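# Place the music sheet on the stand behind a holder

## Task

Get the sheet of music onto the stand so that it sits behind one of the page holders, and make sure the sheet ends up with no crease or fold in it.

## Robot and tools

Robot: two arms, left_arm and right_arm, each with a two-finger gripper. In the scene frame the origin is at table-top height midway between the nominal bases, +x points out over the table, +z is up, and left_arm is on the +y side (arm names do not match image sides). Calibrated bases: left_arm at (-0.028, +0.297, 0) m, quat_wxyz (+1.000, 0, 0, -0.008); right_arm at (-0.018, -0.298, 0) m, quat_wxyz (+1.000, 0, 0, -0.027). A two-camera stand is fixed to the floor behind the arms.

Frames: hand poses, velocities, targets and wrist-camera poses are reported in each arm's own base frame. Fixed cameras and the table use the scene frame. Offsets in commands run along the axes of that arm's current Hand target. Gripper fingers point along the gripper's +z and open and close along its y; end_effector_position is the spot between the pads, roughly 1 cm short of the fingertips. Reported positions and orientations may be off by a few cm.

Command row (used by both execute_actions and move): 14 numbers, each in [-1, 1], always for both arms: dx, dy, dz, rx, ry, rz, opening for left_arm, then the same seven for right_arm. The first six are an offset (not a pose) from that arm's Hand target as it stood when the action or move began; 1.0 equals 0.6 m or 180 degrees, and rx, ry, rz form one rotation vector. Every row of a list counts from that same starting Hand target, not from the row before, so resending an offset moves the arm again. Opening is absolute: +1 fully open (0.094 m), -1 closed. Sending six zeros re-commands the current Hand target; always send the opening you want, since 0 is itself a command (half open).

execute_actions(actions, cameras): actions is a list of actions; each action is a list of up to 15 rows, one per 1/30 s step; a short action repeats its last row to fill 15 steps. Images come back only when actions is empty or cameras names them. cameras: list of names, ["all"], [] for none.

move(target, speed, blend, opening_speed, grip_force, blocking, cameras): drives each gripper in a straight line toward target, one 14-number row or a list of up to 15 rows, all offsets from the starting Hand targets. speed: m/s, 0.002 to 2.9, default 0.25 (rotation up to twice that in rad/s), one value or one per target. blend: corner rounding in m for lists; 0 stops at each point. opening_speed: rate of opening change per second on the -1..+1 scale, at least 0.2; use it to close gently. grip_force: newtons per pad, 10 to 50, one value or one per arm; it persists; lower values close slowly. blocking=false returns after about 0.5 s while the move continues. Paths do not avoid obstacles or the other arm; keep paths away from an arm's own base. The result adds a move: line: done, off_target, moving, held or fault, plus limits (paced = pose clipped, held = steps withheld). Unnamed arms are done, within 10 mm and 2 degrees.

wait(seconds 0 to 10, cameras): holds the last commands while time passes; returns early if a running move finishes. stop(cameras): brakes the running move, needing some distance. zoom_image(camera, region [x0, y0, x1, y1] pixels, max 504 by 504) enlarges part of a camera's latest image. finished_scene(scene): ends the current scene, passing its number; irreversible, and the goal must hold with the robot released.

Cameras: cam_head_left, cam_head_right, cam_high, cam_low, cam_left_wrist, cam_right_wrist, each 504x504; calibration is approximate.

Results: Hand target is the last commanded pose after clipping; grippers often rest short of it by up to a few cm from friction and weight, which is not contact. A follow-up command (even all zeros) re-requests it; send the remainder as an offset if still short. Orientation commands are clipped to 40 degrees from the measured orientation each step. grip_measured is the measured opening on the command scale (slightly wide when empty, narrower than a squeezed hard part). grip_effort_nm is gripper motor effort, negative closing; not pad force. Joint torques include arm weight and wrap at ±28 N m for the first three joints. "Within noise" joint velocities mean the arm is still. Tool commands show the active commands. Joint ranges (rad): waist -2.618 to 3.054, shoulder 0.000 to 3.142, elbow 0.000 to 3.142 (straight at 2.901), wrist pitch -1.571 to 1.571, wrist yaw -1.571 to 1.571, wrist roll -2.094 to 2.094.

Avoid: dropping the sheet or releasing it while moving; anything leaving the table; fast contacts or targets far past a surface (an arm stopped by contact keeps pushing until retargeted back behind its gripper); hard hits on fixed or heavy objects; the two grippers touching or one closing on the other's fingers; stretched arms or long loaded holds that heat motors (MOTOR HOT near 75 °C, fault fold at 90 °C, collapse at 100 °C). Close slowly and gently on the paper so it is not creased.

Each tool is called in YAML: its name, and indented under it one key for each argument.

## Session

execute_actions:
  actions: []

Scene clock: 0.00 s.
left_arm: end_effector_position=(+0.2215, -0.1250, +0.4606) grip_measured=-0.995 grip_effort_nm=n/a end_effector_quat_wxyz=(+0.606, +0.213, +0.671, -0.371) | right_arm: end_effector_position=(+0.3837, +0.0010, +0.4072) grip_measured=+1.000 grip_effort_nm=n/a end_effector_quat_wxyz=(+0.707, +0.000, +0.707, +0.000)
Joint positions: left_arm=[0.1 0.784 1.194 -0.394 0.958 -0.256 0] | right_arm=[0 1.047 1.047 0 0 0 0.094]
Joint velocities: within noise
Joint torques (N m): no reading
Motor temperatures (°C): left_arm=[24 24 23 26 22 22 23] | right_arm=[21 25 27 26 22 23 22]
Heat: left arm: 26 °C; right arm: 27 °C.
Hand target: left_arm +0.2185, -0.1253, +0.4650; +0.611, +0.217, +0.666, -0.369 | right_arm +0.3804, +0.0010, +0.4193; +0.718, +0.000, +0.696, +0.000
Tool commands: left_gripper/opening=-1.0 right_gripper/opening=+1.0

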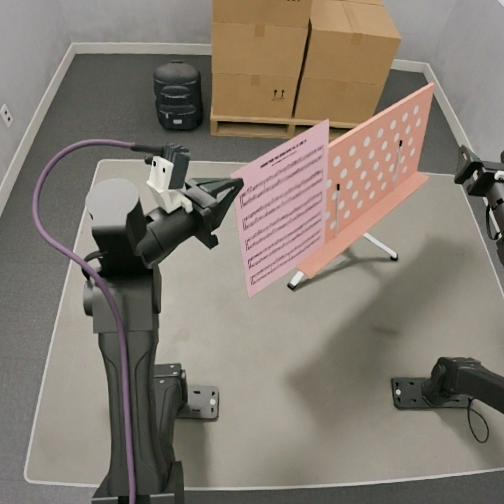

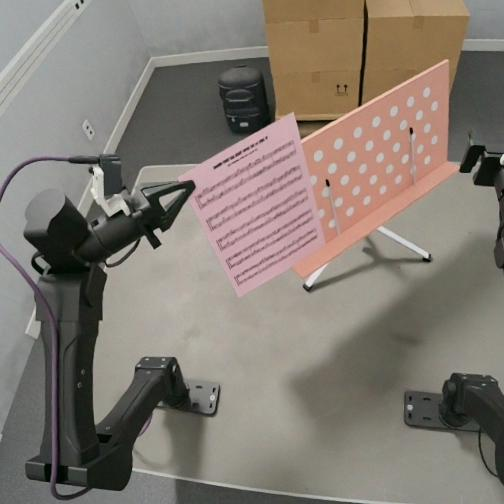

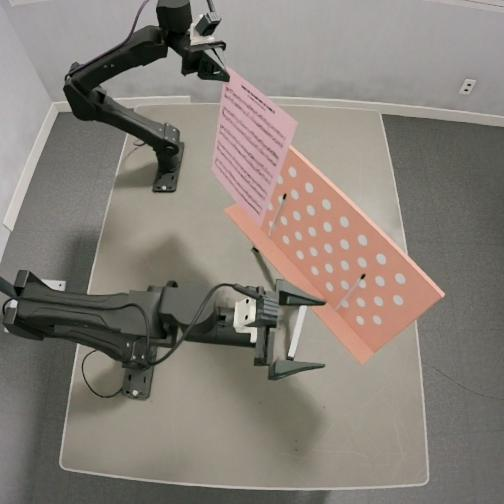

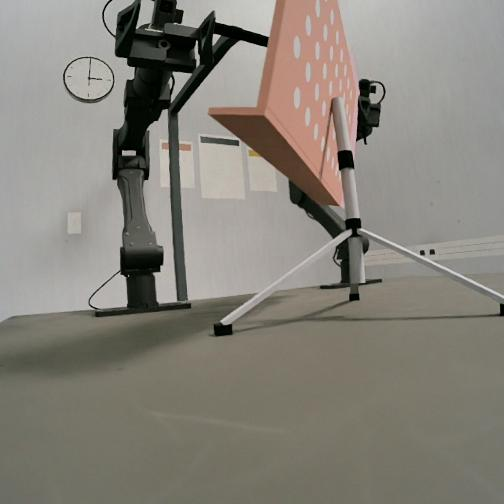

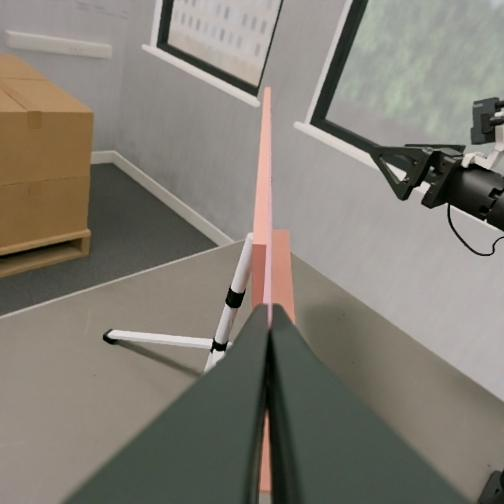

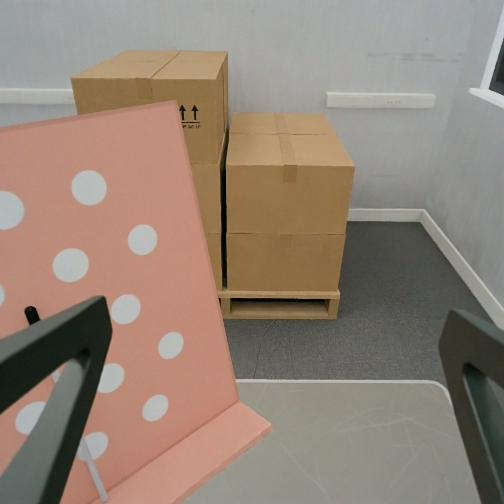

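zoom_image:
  camera: "cam_head_left"
  region: [220, 70, 450, 300]

zoom_image:
  camera: "cam_head_right"
  region: [240, 50, 480, 290]

zoom_image:
  camera: "cam_high"
  region: [200, 60, 460, 380]

zoom_image:
  camera: "cam_left_wrist"
  region: [180, 70, 360, 500]

zoom_image:
  camera: "cam_low"
  region: [180, 0, 400, 220]

zoom_image:
  camera: "cam_right_wrist"
  region: [0, 80, 300, 504]

Scaled by 2.191.

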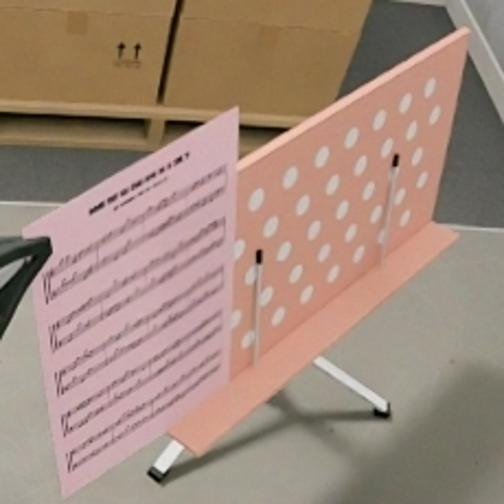

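Scaled by 2.100.

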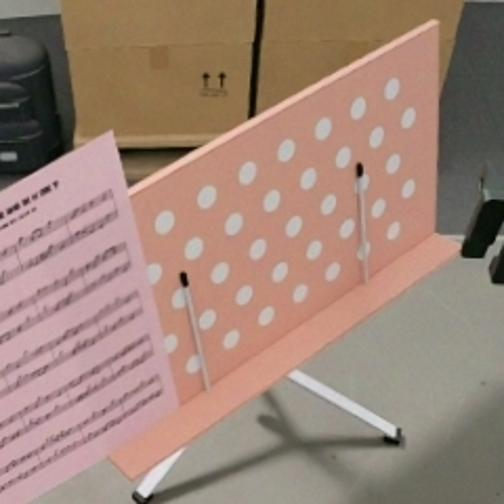

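Scaled by 1.575.

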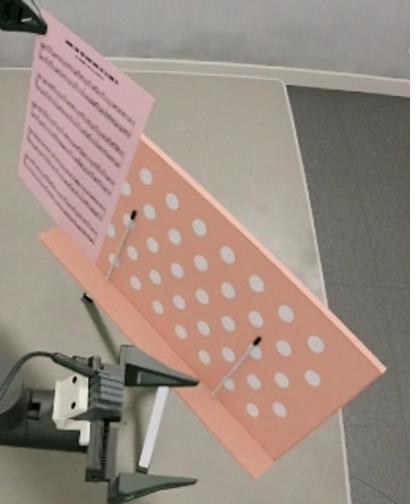

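Scaled by 1.172.

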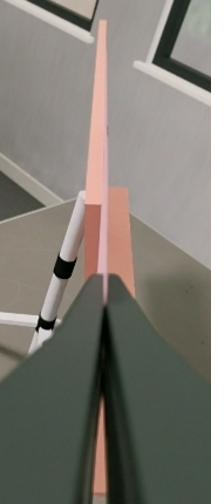

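Scaled by 2.291.

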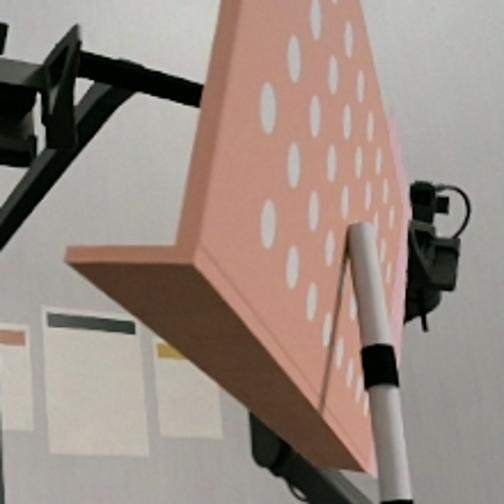

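Scaled by 1.189.

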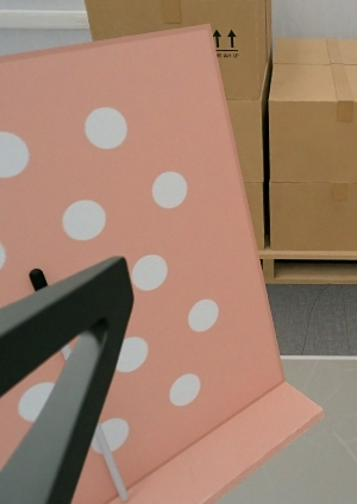

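zoom_image:
  camera: "cam_head_left"
  region: [290, 170, 380, 260]

zoom_image:
  camera: "cam_high"
  region: [210, 160, 310, 260]

zoom_image:
  camera: "cam_left_wrist"
  region: [220, 80, 320, 180]

zoom_image:
  camera: "cam_left_wrist"
  region: [220, 210, 320, 310]

zoom_image:
  camera: "cam_low"
  region: [320, 60, 400, 220]

zoom_image:
  camera: "cam_right_wrist"
  region: [0, 280, 150, 504]

Scaled by 5.600.

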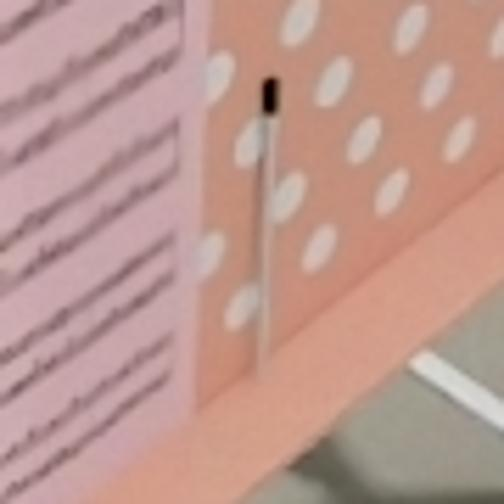

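Scaled by 5.040.

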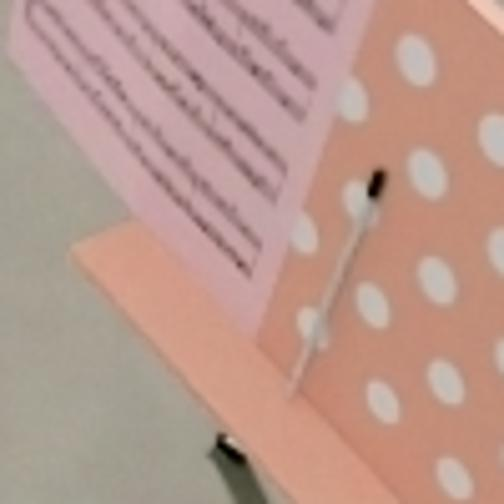

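Scaled by 5.040.

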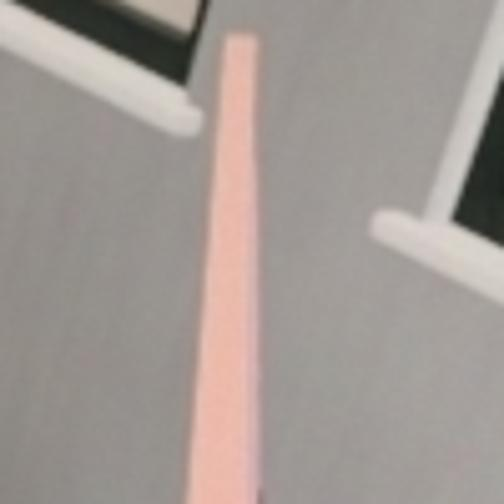

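Scaled by 5.040.

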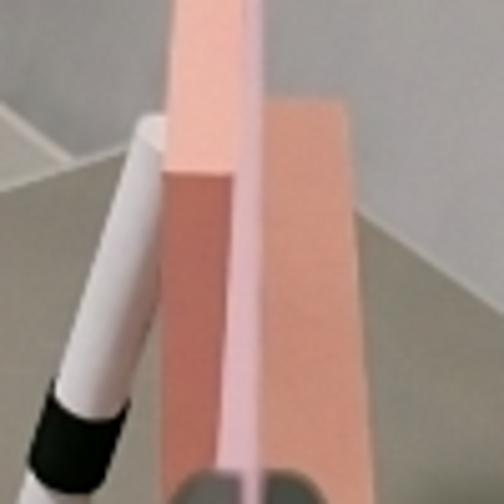

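Scaled by 3.150.

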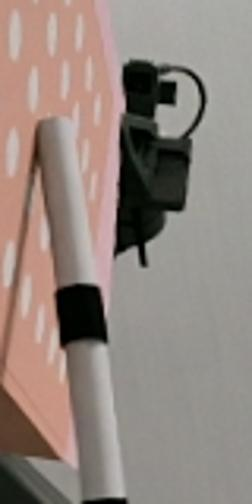

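Scaled by 2.250.

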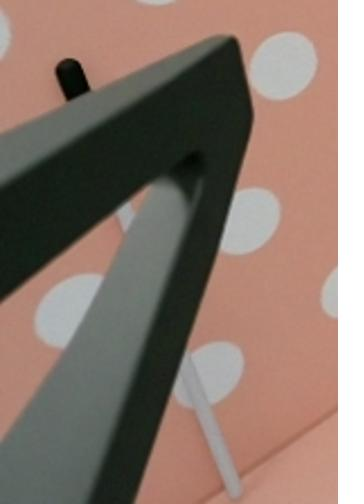

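zoom_image:
  camera: "cam_head_right"
  region: [280, 170, 370, 260]

zoom_image:
  camera: "cam_head_left"
  region: [230, 210, 330, 310]

zoom_image:
  camera: "cam_head_right"
  region: [230, 210, 330, 310]

zoom_image:
  camera: "cam_high"
  region: [170, 50, 310, 190]

Scaled by 5.600.

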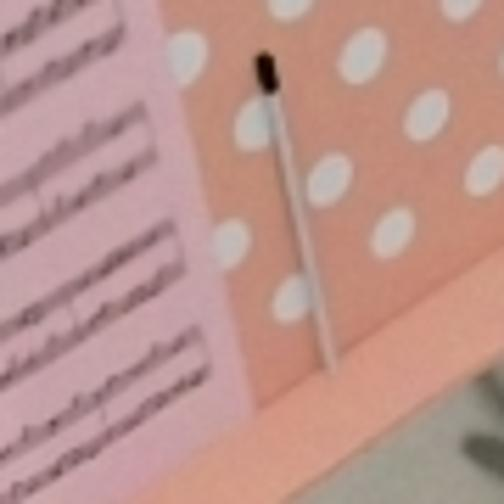

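Scaled by 5.040.

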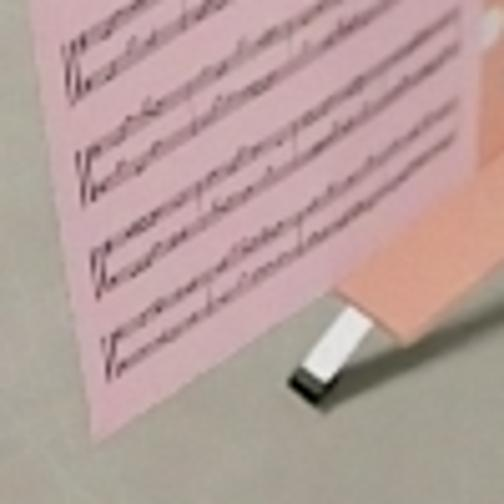

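Scaled by 5.040.

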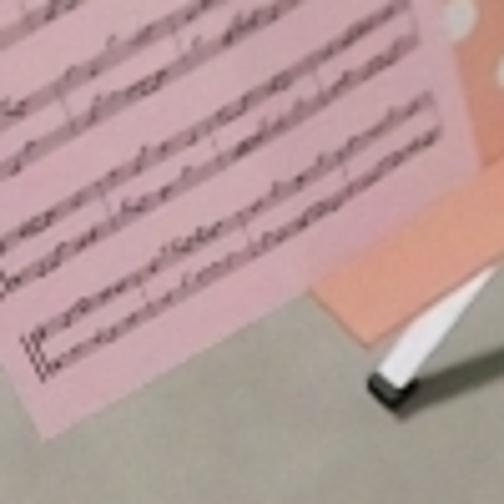

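Scaled by 3.600.

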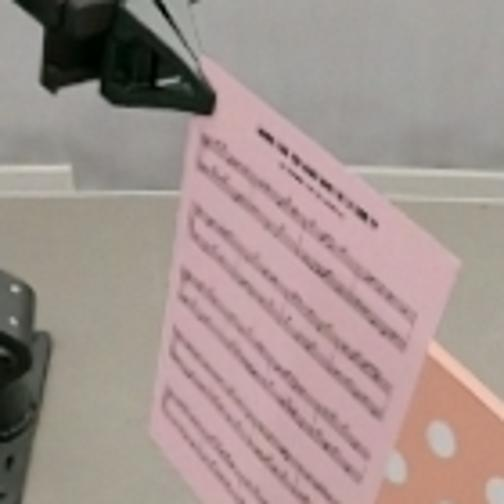

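zoom_image:
  camera: "cam_head_left"
  region: [380, 70, 450, 200]

zoom_image:
  camera: "cam_head_right"
  region: [395, 50, 475, 200]

zoom_image:
  camera: "cam_high"
  region: [320, 250, 460, 370]

zoom_image:
  camera: "cam_right_wrist"
  region: [150, 380, 290, 504]

zoom_image:
  camera: "cam_low"
  region: [200, 60, 340, 220]

Scaled by 3.877.

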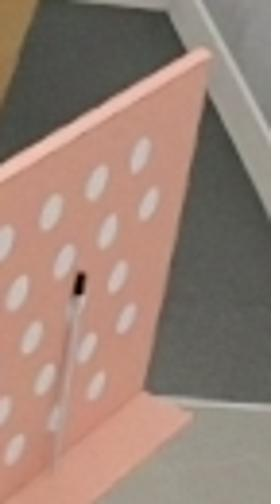

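Scaled by 3.360.

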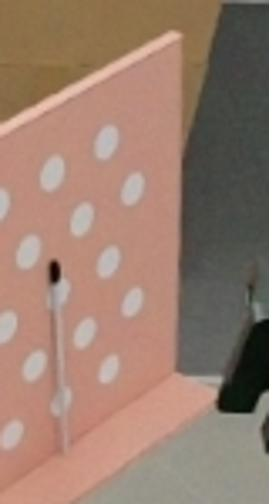

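Scaled by 3.600.

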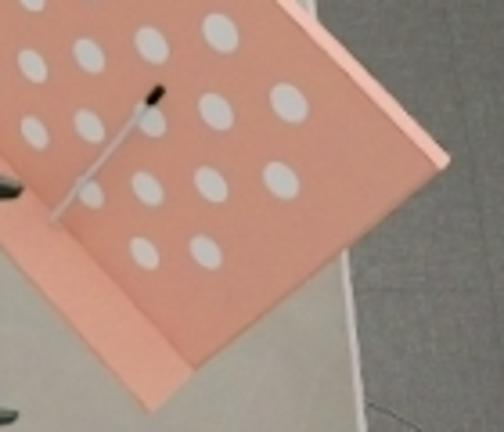

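Scaled by 3.600.

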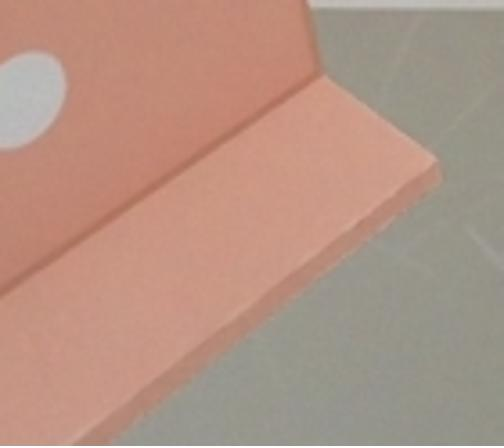

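Scaled by 3.150.

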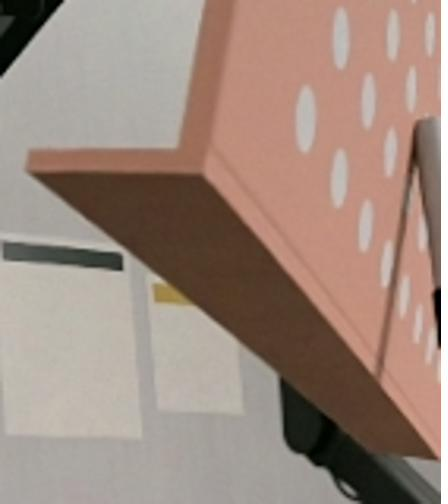

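zoom_image:
  camera: "cam_head_left"
  region: [285, 230, 335, 280]

zoom_image:
  camera: "cam_head_right"
  region: [280, 225, 340, 285]

zoom_image:
  camera: "cam_high"
  region: [205, 165, 275, 235]

zoom_image:
  camera: "cam_low"
  region: [320, 150, 380, 220]

zoom_image:
  camera: "cam_head_left"
  region: [210, 160, 270, 220]

Scaled by 10.080.

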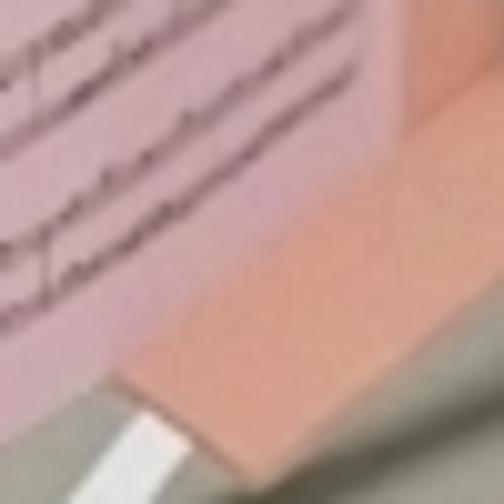

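Scaled by 8.400.

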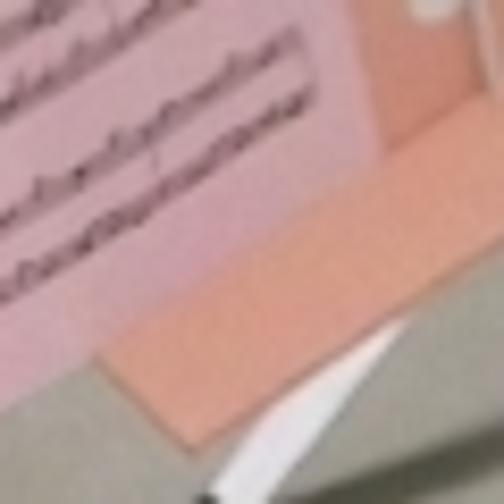

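Scaled by 7.200.

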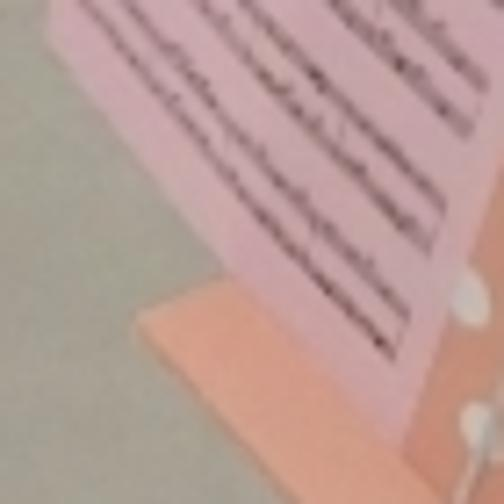

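Scaled by 7.200.

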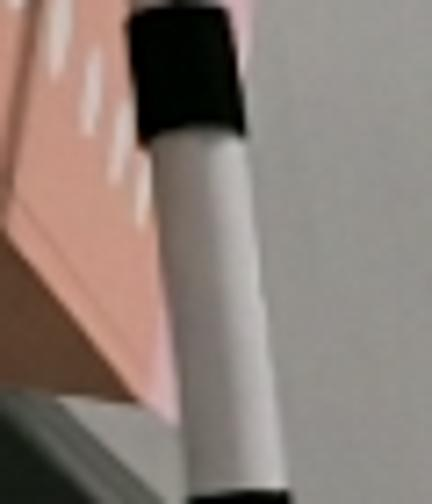

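Scaled by 8.400.

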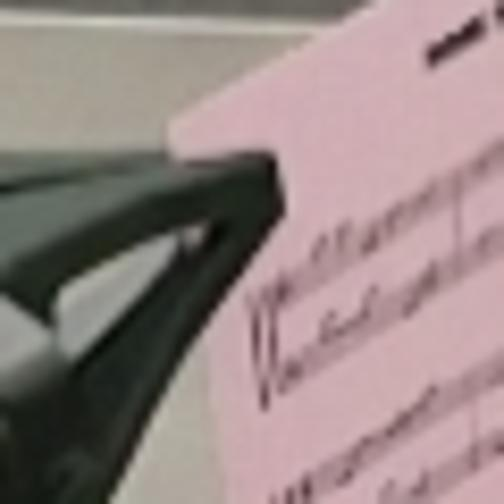

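move:
  target: [-0.0333,0,0,0,0,0,-1,0,0,0,0,0,0,1]
  speed: 0.05
  cameras: ["cam_head_left","cam_head_right","cam_high","cam_left_wrist"]

Scene clock: 13.77 s.
left_arm: end_effector_position=(+0.2252, -0.1227, +0.4760) grip_measured=-0.995 grip_effort_nm=-0.26 end_effector_quat_wxyz=(+0.606, +0.214, +0.670, -0.371) | right_arm: end_effector_position=(+0.3837, +0.0010, +0.4072) grip_measured=+1.000 grip_effort_nm=0.01 end_effector_quat_wxyz=(+0.707, +0.000, +0.707, +0.000)
Joint positions: left_arm=[0.12 0.832 1.274 -0.424 0.979 -0.256 0] | right_arm=[0 1.047 1.047 0 0 0 0.094]
Joint torques (N m): left_arm=[0.66 0.25 8.95 1.67 0.01 -0.02] | right_arm=[0.06 -2.91 8.55 2.01 0 -0.02]
Heat: left arm: 28 °C; right arm: 29 °C.
Hand target: left_arm +0.2217, -0.1221, +0.4845; +0.611, +0.217, +0.666, -0.369 | right_arm +0.3804, +0.0010, +0.4193; +0.718, +0.000, +0.696, +0.000
Off the commanded pose: left_arm 0.009 m, 1 deg | right_arm 0.013 m, 2 deg.
move: off_target (right_arm)
camera_calibration:
cam_left_wrist: T_world_to_cam=[[-0.717082, -0.653483, 0.242389, -0.0302781], [-0.508959, 0.253353, -0.822662, 0.559517], [0.476186, -0.713282, -0.514271, 0.15503], [0, 0, 0, 1]] pos_world=[0.189236, -0.0509608, 0.54736]
Images, in order (width x height): cam_head_left 504x504, cam_head_right 504x504, cam_high 504x504, cam_left_wrist 504x504.

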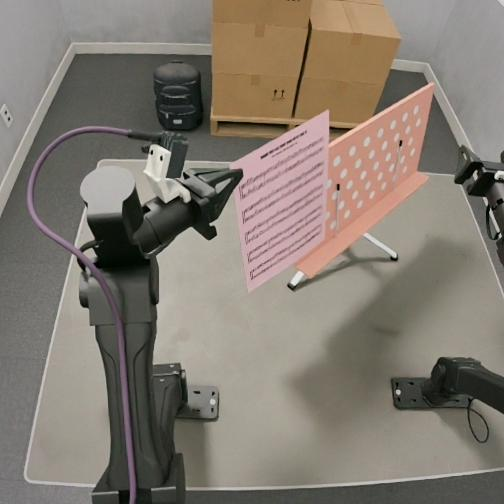

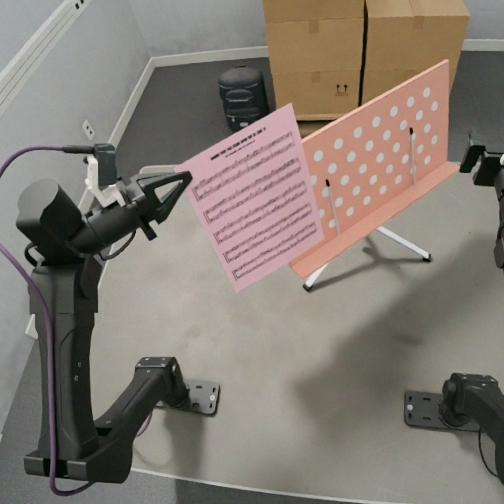

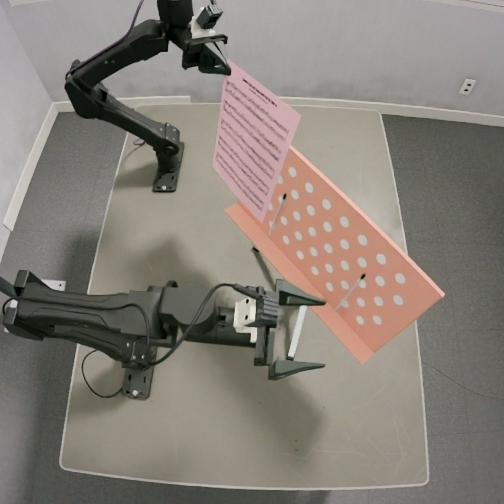

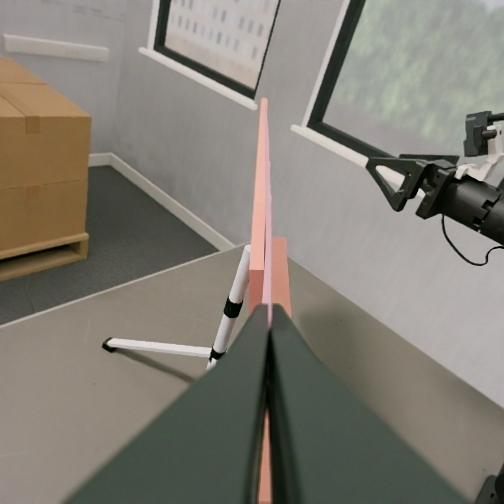

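zoom_image:
  camera: "cam_head_left"
  region: [285, 200, 355, 270]

zoom_image:
  camera: "cam_high"
  region: [205, 150, 305, 250]

zoom_image:
  camera: "cam_left_wrist"
  region: [220, 90, 320, 190]

zoom_image:
  camera: "cam_left_wrist"
  region: [230, 230, 310, 310]

zoom_image:
  camera: "cam_head_right"
  region: [280, 200, 350, 270]

Scaled by 7.200.

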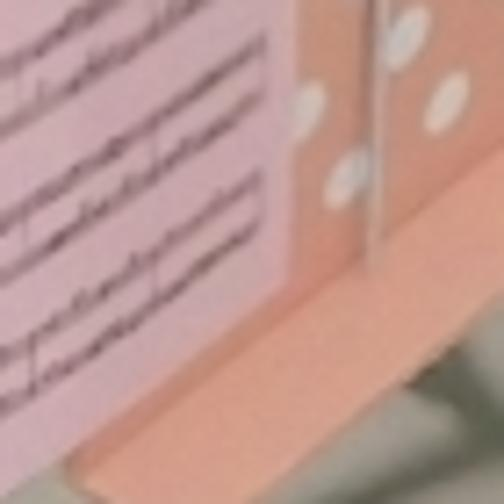

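Scaled by 5.040.

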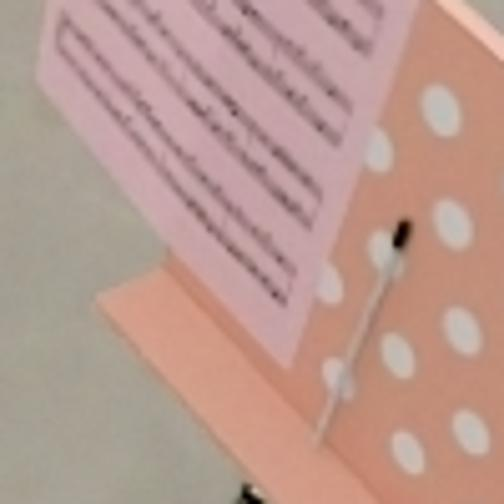

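Scaled by 5.040.

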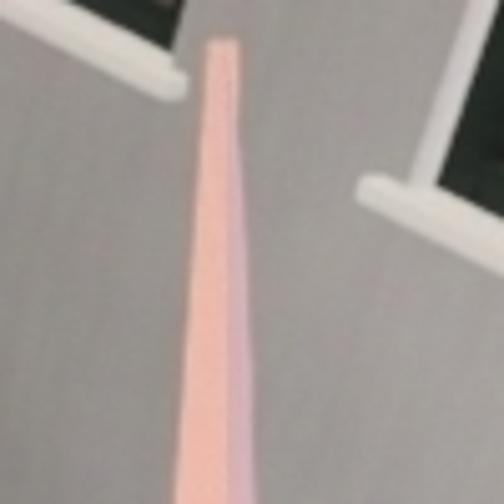

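Scaled by 6.300.

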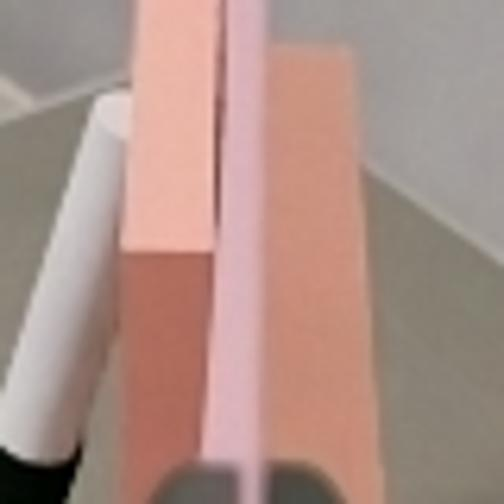

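Scaled by 7.200.

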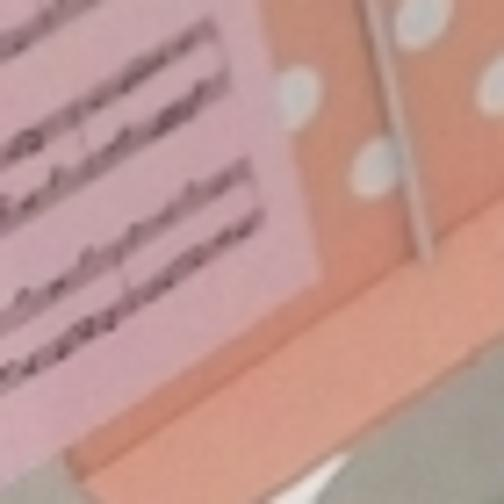

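move:
  target: [0,0,0.045,0,0,0,-1,0,0,0,0,0,0,1]
  speed: 0.06
  cameras: ["cam_head_left","cam_head_right","cam_high","cam_left_wrist","cam_right_wrist"]

zoom_image:
  camera: "cam_head_left"
  region: [290, 160, 360, 260]

zoom_image:
  camera: "cam_head_right"
  region: [285, 160, 355, 260]

zoom_image:
  camera: "cam_left_wrist"
  region: [220, 90, 320, 190]

zoom_image:
  camera: "cam_left_wrist"
  region: [230, 210, 310, 310]

zoom_image:
  camera: "cam_high"
  region: [205, 150, 305, 250]

Scene clock: 15.63 s.
left_arm: end_effector_position=(+0.2437, -0.1416, +0.4692) grip_measured=-0.995 grip_effort_nm=-0.26 end_effector_quat_wxyz=(+0.593, +0.206, +0.682, -0.375) | right_arm: end_effector_position=(+0.3837, +0.0010, +0.4072) grip_measured=+1.000 grip_effort_nm=0.01 end_effector_quat_wxyz=(+0.707, +0.000, +0.707, +0.000)
Joint positions: left_arm=[-0.05 0.885 1.283 -0.418 0.807 -0.256 0] | right_arm=[0 1.047 1.047 0 0 0 0.094]
Joint torques (N m): left_arm=[-0.69 -0.54 9.35 2.09 -0.09 0.08] | right_arm=[0.06 -2.92 8.55 2.01 0 -0.02]
Heat: left arm: 28 °C; right arm: 30 °C.
Hand target: left_arm +0.2393, -0.1425, +0.4850; +0.611, +0.217, +0.666, -0.369 | right_arm +0.3804, +0.0010, +0.4193; +0.718, +0.000, +0.696, +0.000
Off the commanded pose: left_arm 0.016 m, 3 deg | right_arm 0.013 m, 2 deg.
move: off_target (left_arm, right_arm)
camera_calibration:
cam_left_wrist: T_world_to_cam=[[-0.705756, -0.654803, 0.270445, -0.0439044], [-0.540705, 0.251196, -0.802831, 0.566366], [0.457762, -0.712835, -0.531339, 0.141769], [0, 0, 0, 1]] pos_world=[0.210355, -0.0699596, 0.541898]
Images, in order (width x height): cam_head_left 504x504, cam_head_right 504x504, cam_high 504x504, cam_left_wrist 504x504, cam_right_wrist 504x504.

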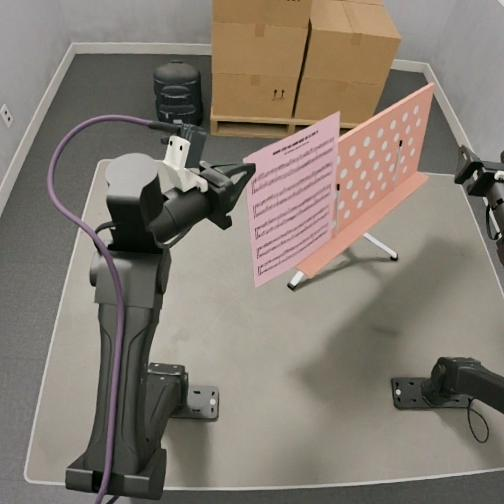

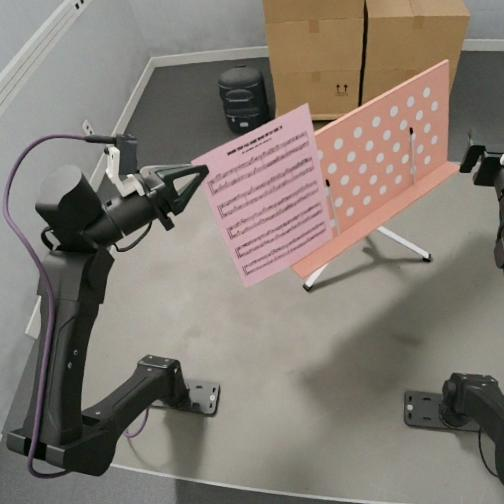

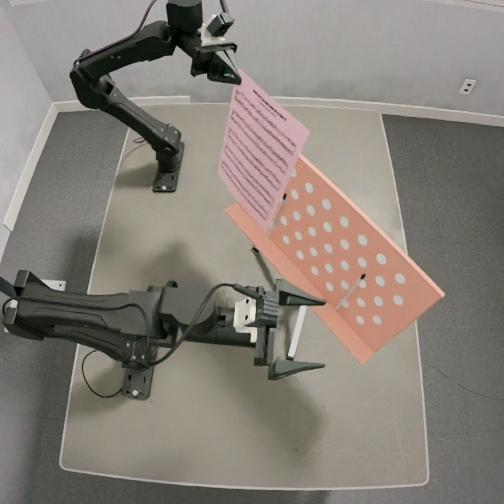

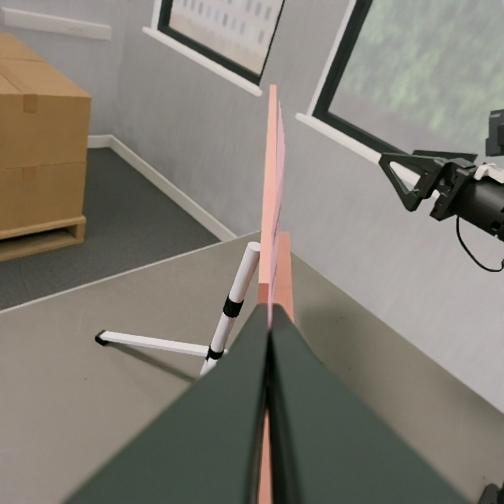

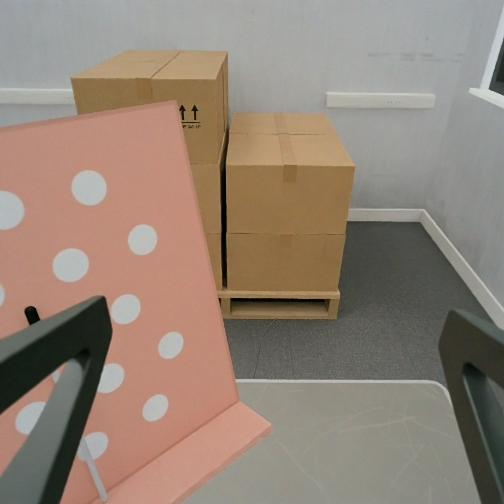

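Scaled by 5.040.

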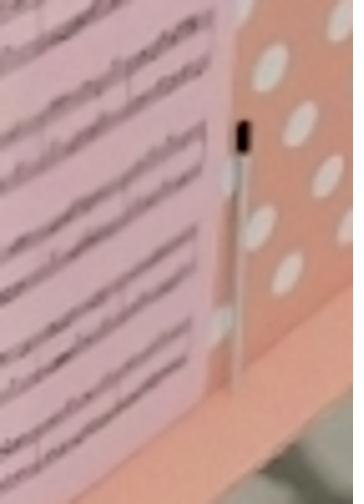

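Scaled by 5.040.

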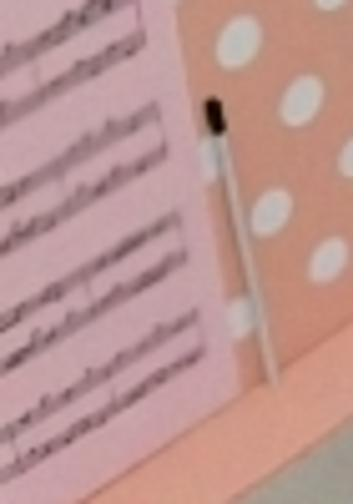

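Scaled by 5.040.

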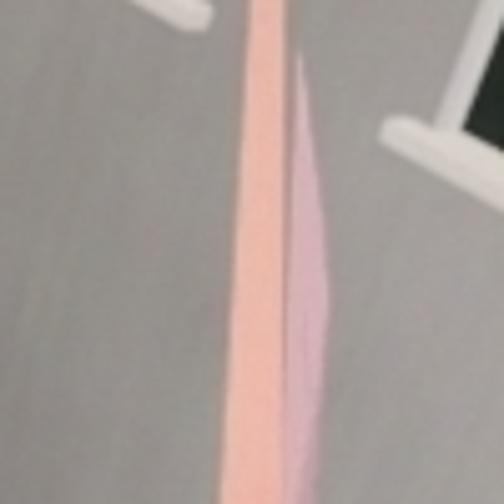

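Scaled by 5.040.

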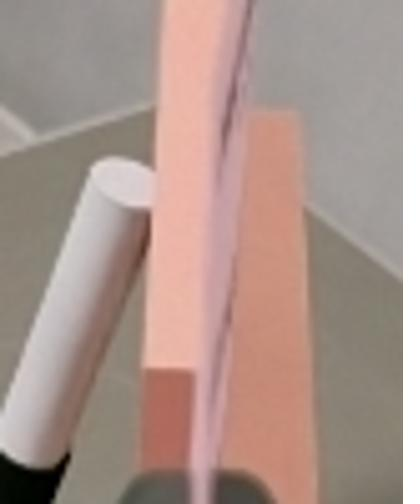

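Scaled by 5.040.

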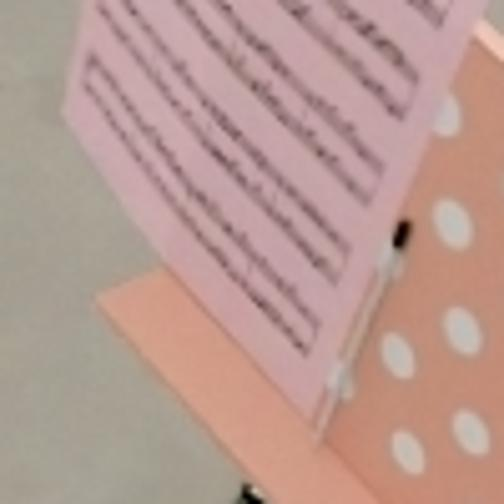

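move:
  target: [-0.044,-0.006,0,0,-0.0106,0,-1,0,0,0,0,0,0,1]
  speed: 0.06
  cameras: ["cam_head_left","cam_head_right","cam_high","cam_left_wrist"]

zoom_image:
  camera: "cam_head_left"
  region: [290, 160, 360, 260]

zoom_image:
  camera: "cam_head_right"
  region: [285, 160, 355, 260]

zoom_image:
  camera: "cam_left_wrist"
  region: [220, 70, 320, 170]

zoom_image:
  camera: "cam_left_wrist"
  region: [230, 210, 310, 310]

zoom_image:
  camera: "cam_high"
  region: [205, 150, 305, 250]

Scene clock: 17.53 s.
left_arm: end_effector_position=(+0.2441, -0.1414, +0.4984) grip_measured=-0.995 grip_effort_nm=-0.26 end_effector_quat_wxyz=(+0.609, +0.209, +0.666, -0.376) | right_arm: end_effector_position=(+0.3837, +0.0010, +0.4072) grip_measured=+1.000 grip_effort_nm=0.01 end_effector_quat_wxyz=(+0.707, +0.000, +0.707, +0.000)
Joint positions: left_arm=[-0.05 0.928 1.382 -0.418 0.806 -0.275 0] | right_arm=[0 1.047 1.047 0 0 0 0.094]
Joint torques (N m): left_arm=[0.01 -0.49 9.06 2 -0.09 0] | right_arm=[0.08 -2.92 8.57 2.01 0 -0.03]
Heat: left arm: 28 °C; right arm: 30 °C.
Hand target: left_arm +0.2409, -0.1405, +0.5115; +0.622, +0.211, +0.656, -0.372 | right_arm +0.3804, +0.0010, +0.4193; +0.718, +0.000, +0.696, +0.000
Off the commanded pose: left_arm 0.014 m, 2 deg | right_arm 0.013 m, 2 deg.
move: off_target (left_arm, right_arm)
camera_calibration:
cam_left_wrist: T_world_to_cam=[[-0.715691, -0.651725, 0.251081, -0.0388962], [-0.507127, 0.237742, -0.828433, 0.59261], [0.480218, -0.720232, -0.500657, 0.135436], [0, 0, 0, 1]] pos_world=[0.207652, -0.0686923, 0.568511]
Images, in order (width x height): cam_head_left 504x504, cam_head_right 504x504, cam_high 504x504, cam_left_wrist 504x504.

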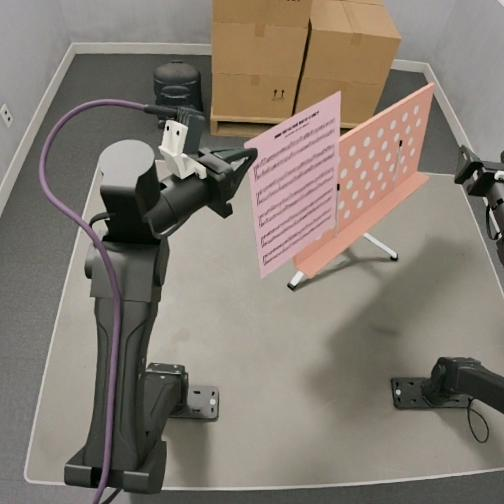

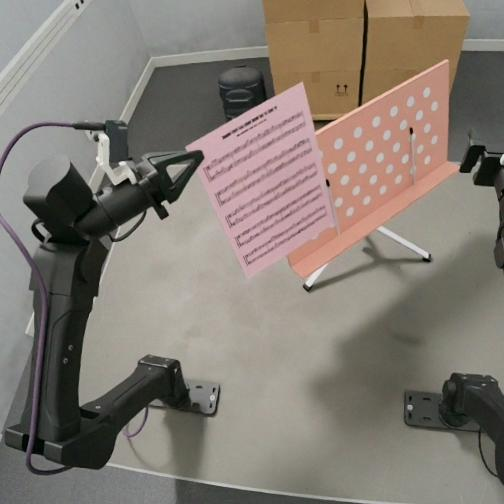

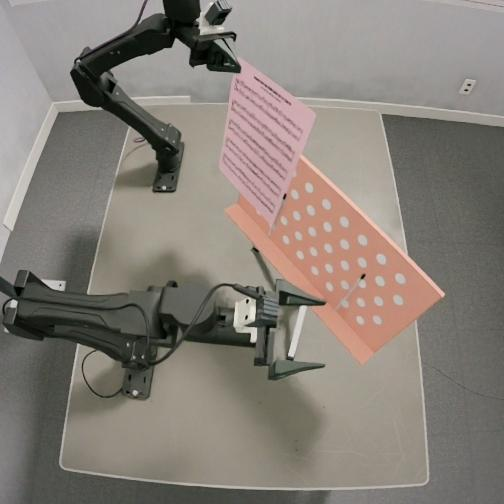

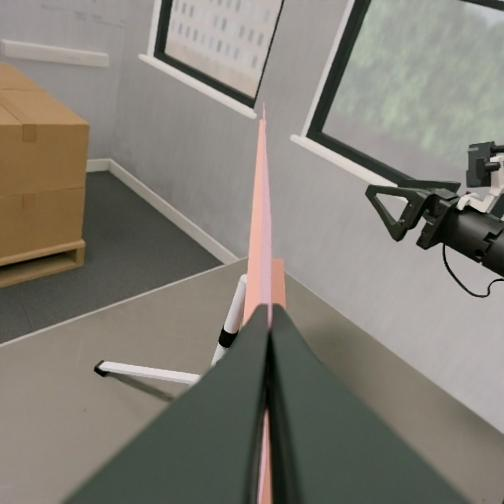

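Scaled by 5.040.

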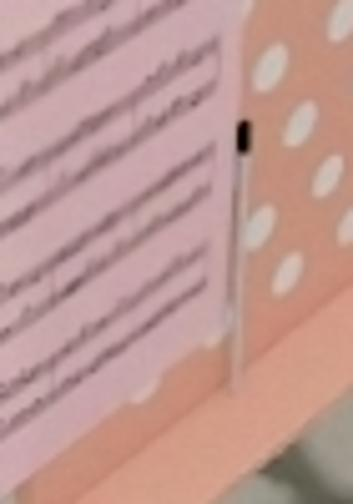

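Scaled by 5.040.

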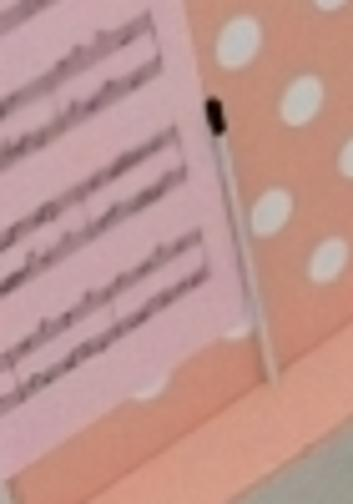

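Scaled by 5.040.

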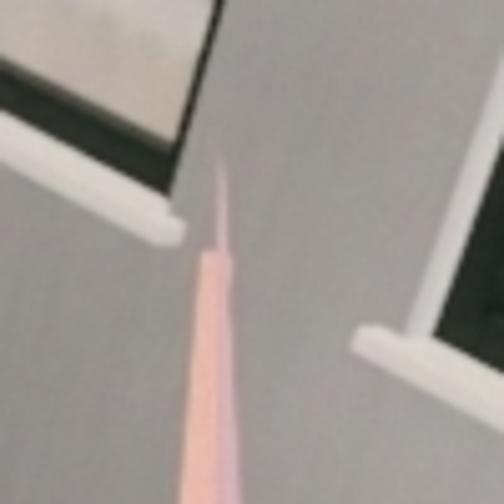

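Scaled by 5.040.

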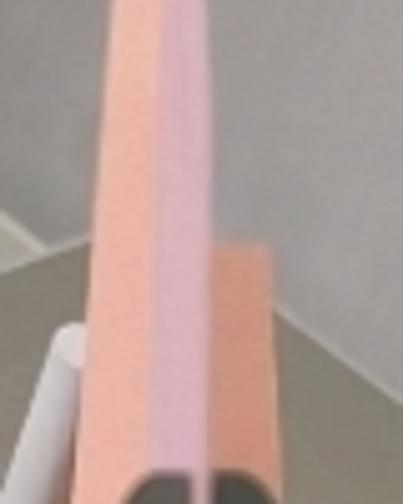

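Scaled by 5.040.

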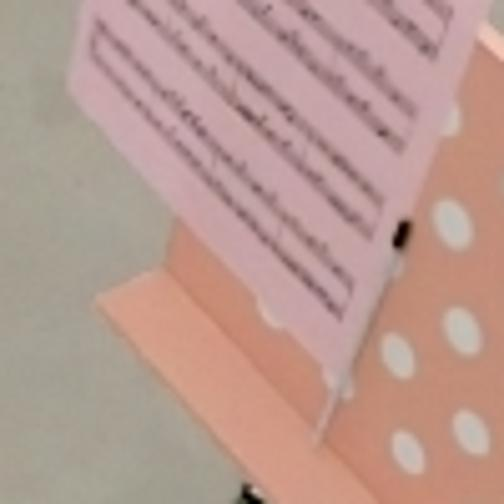

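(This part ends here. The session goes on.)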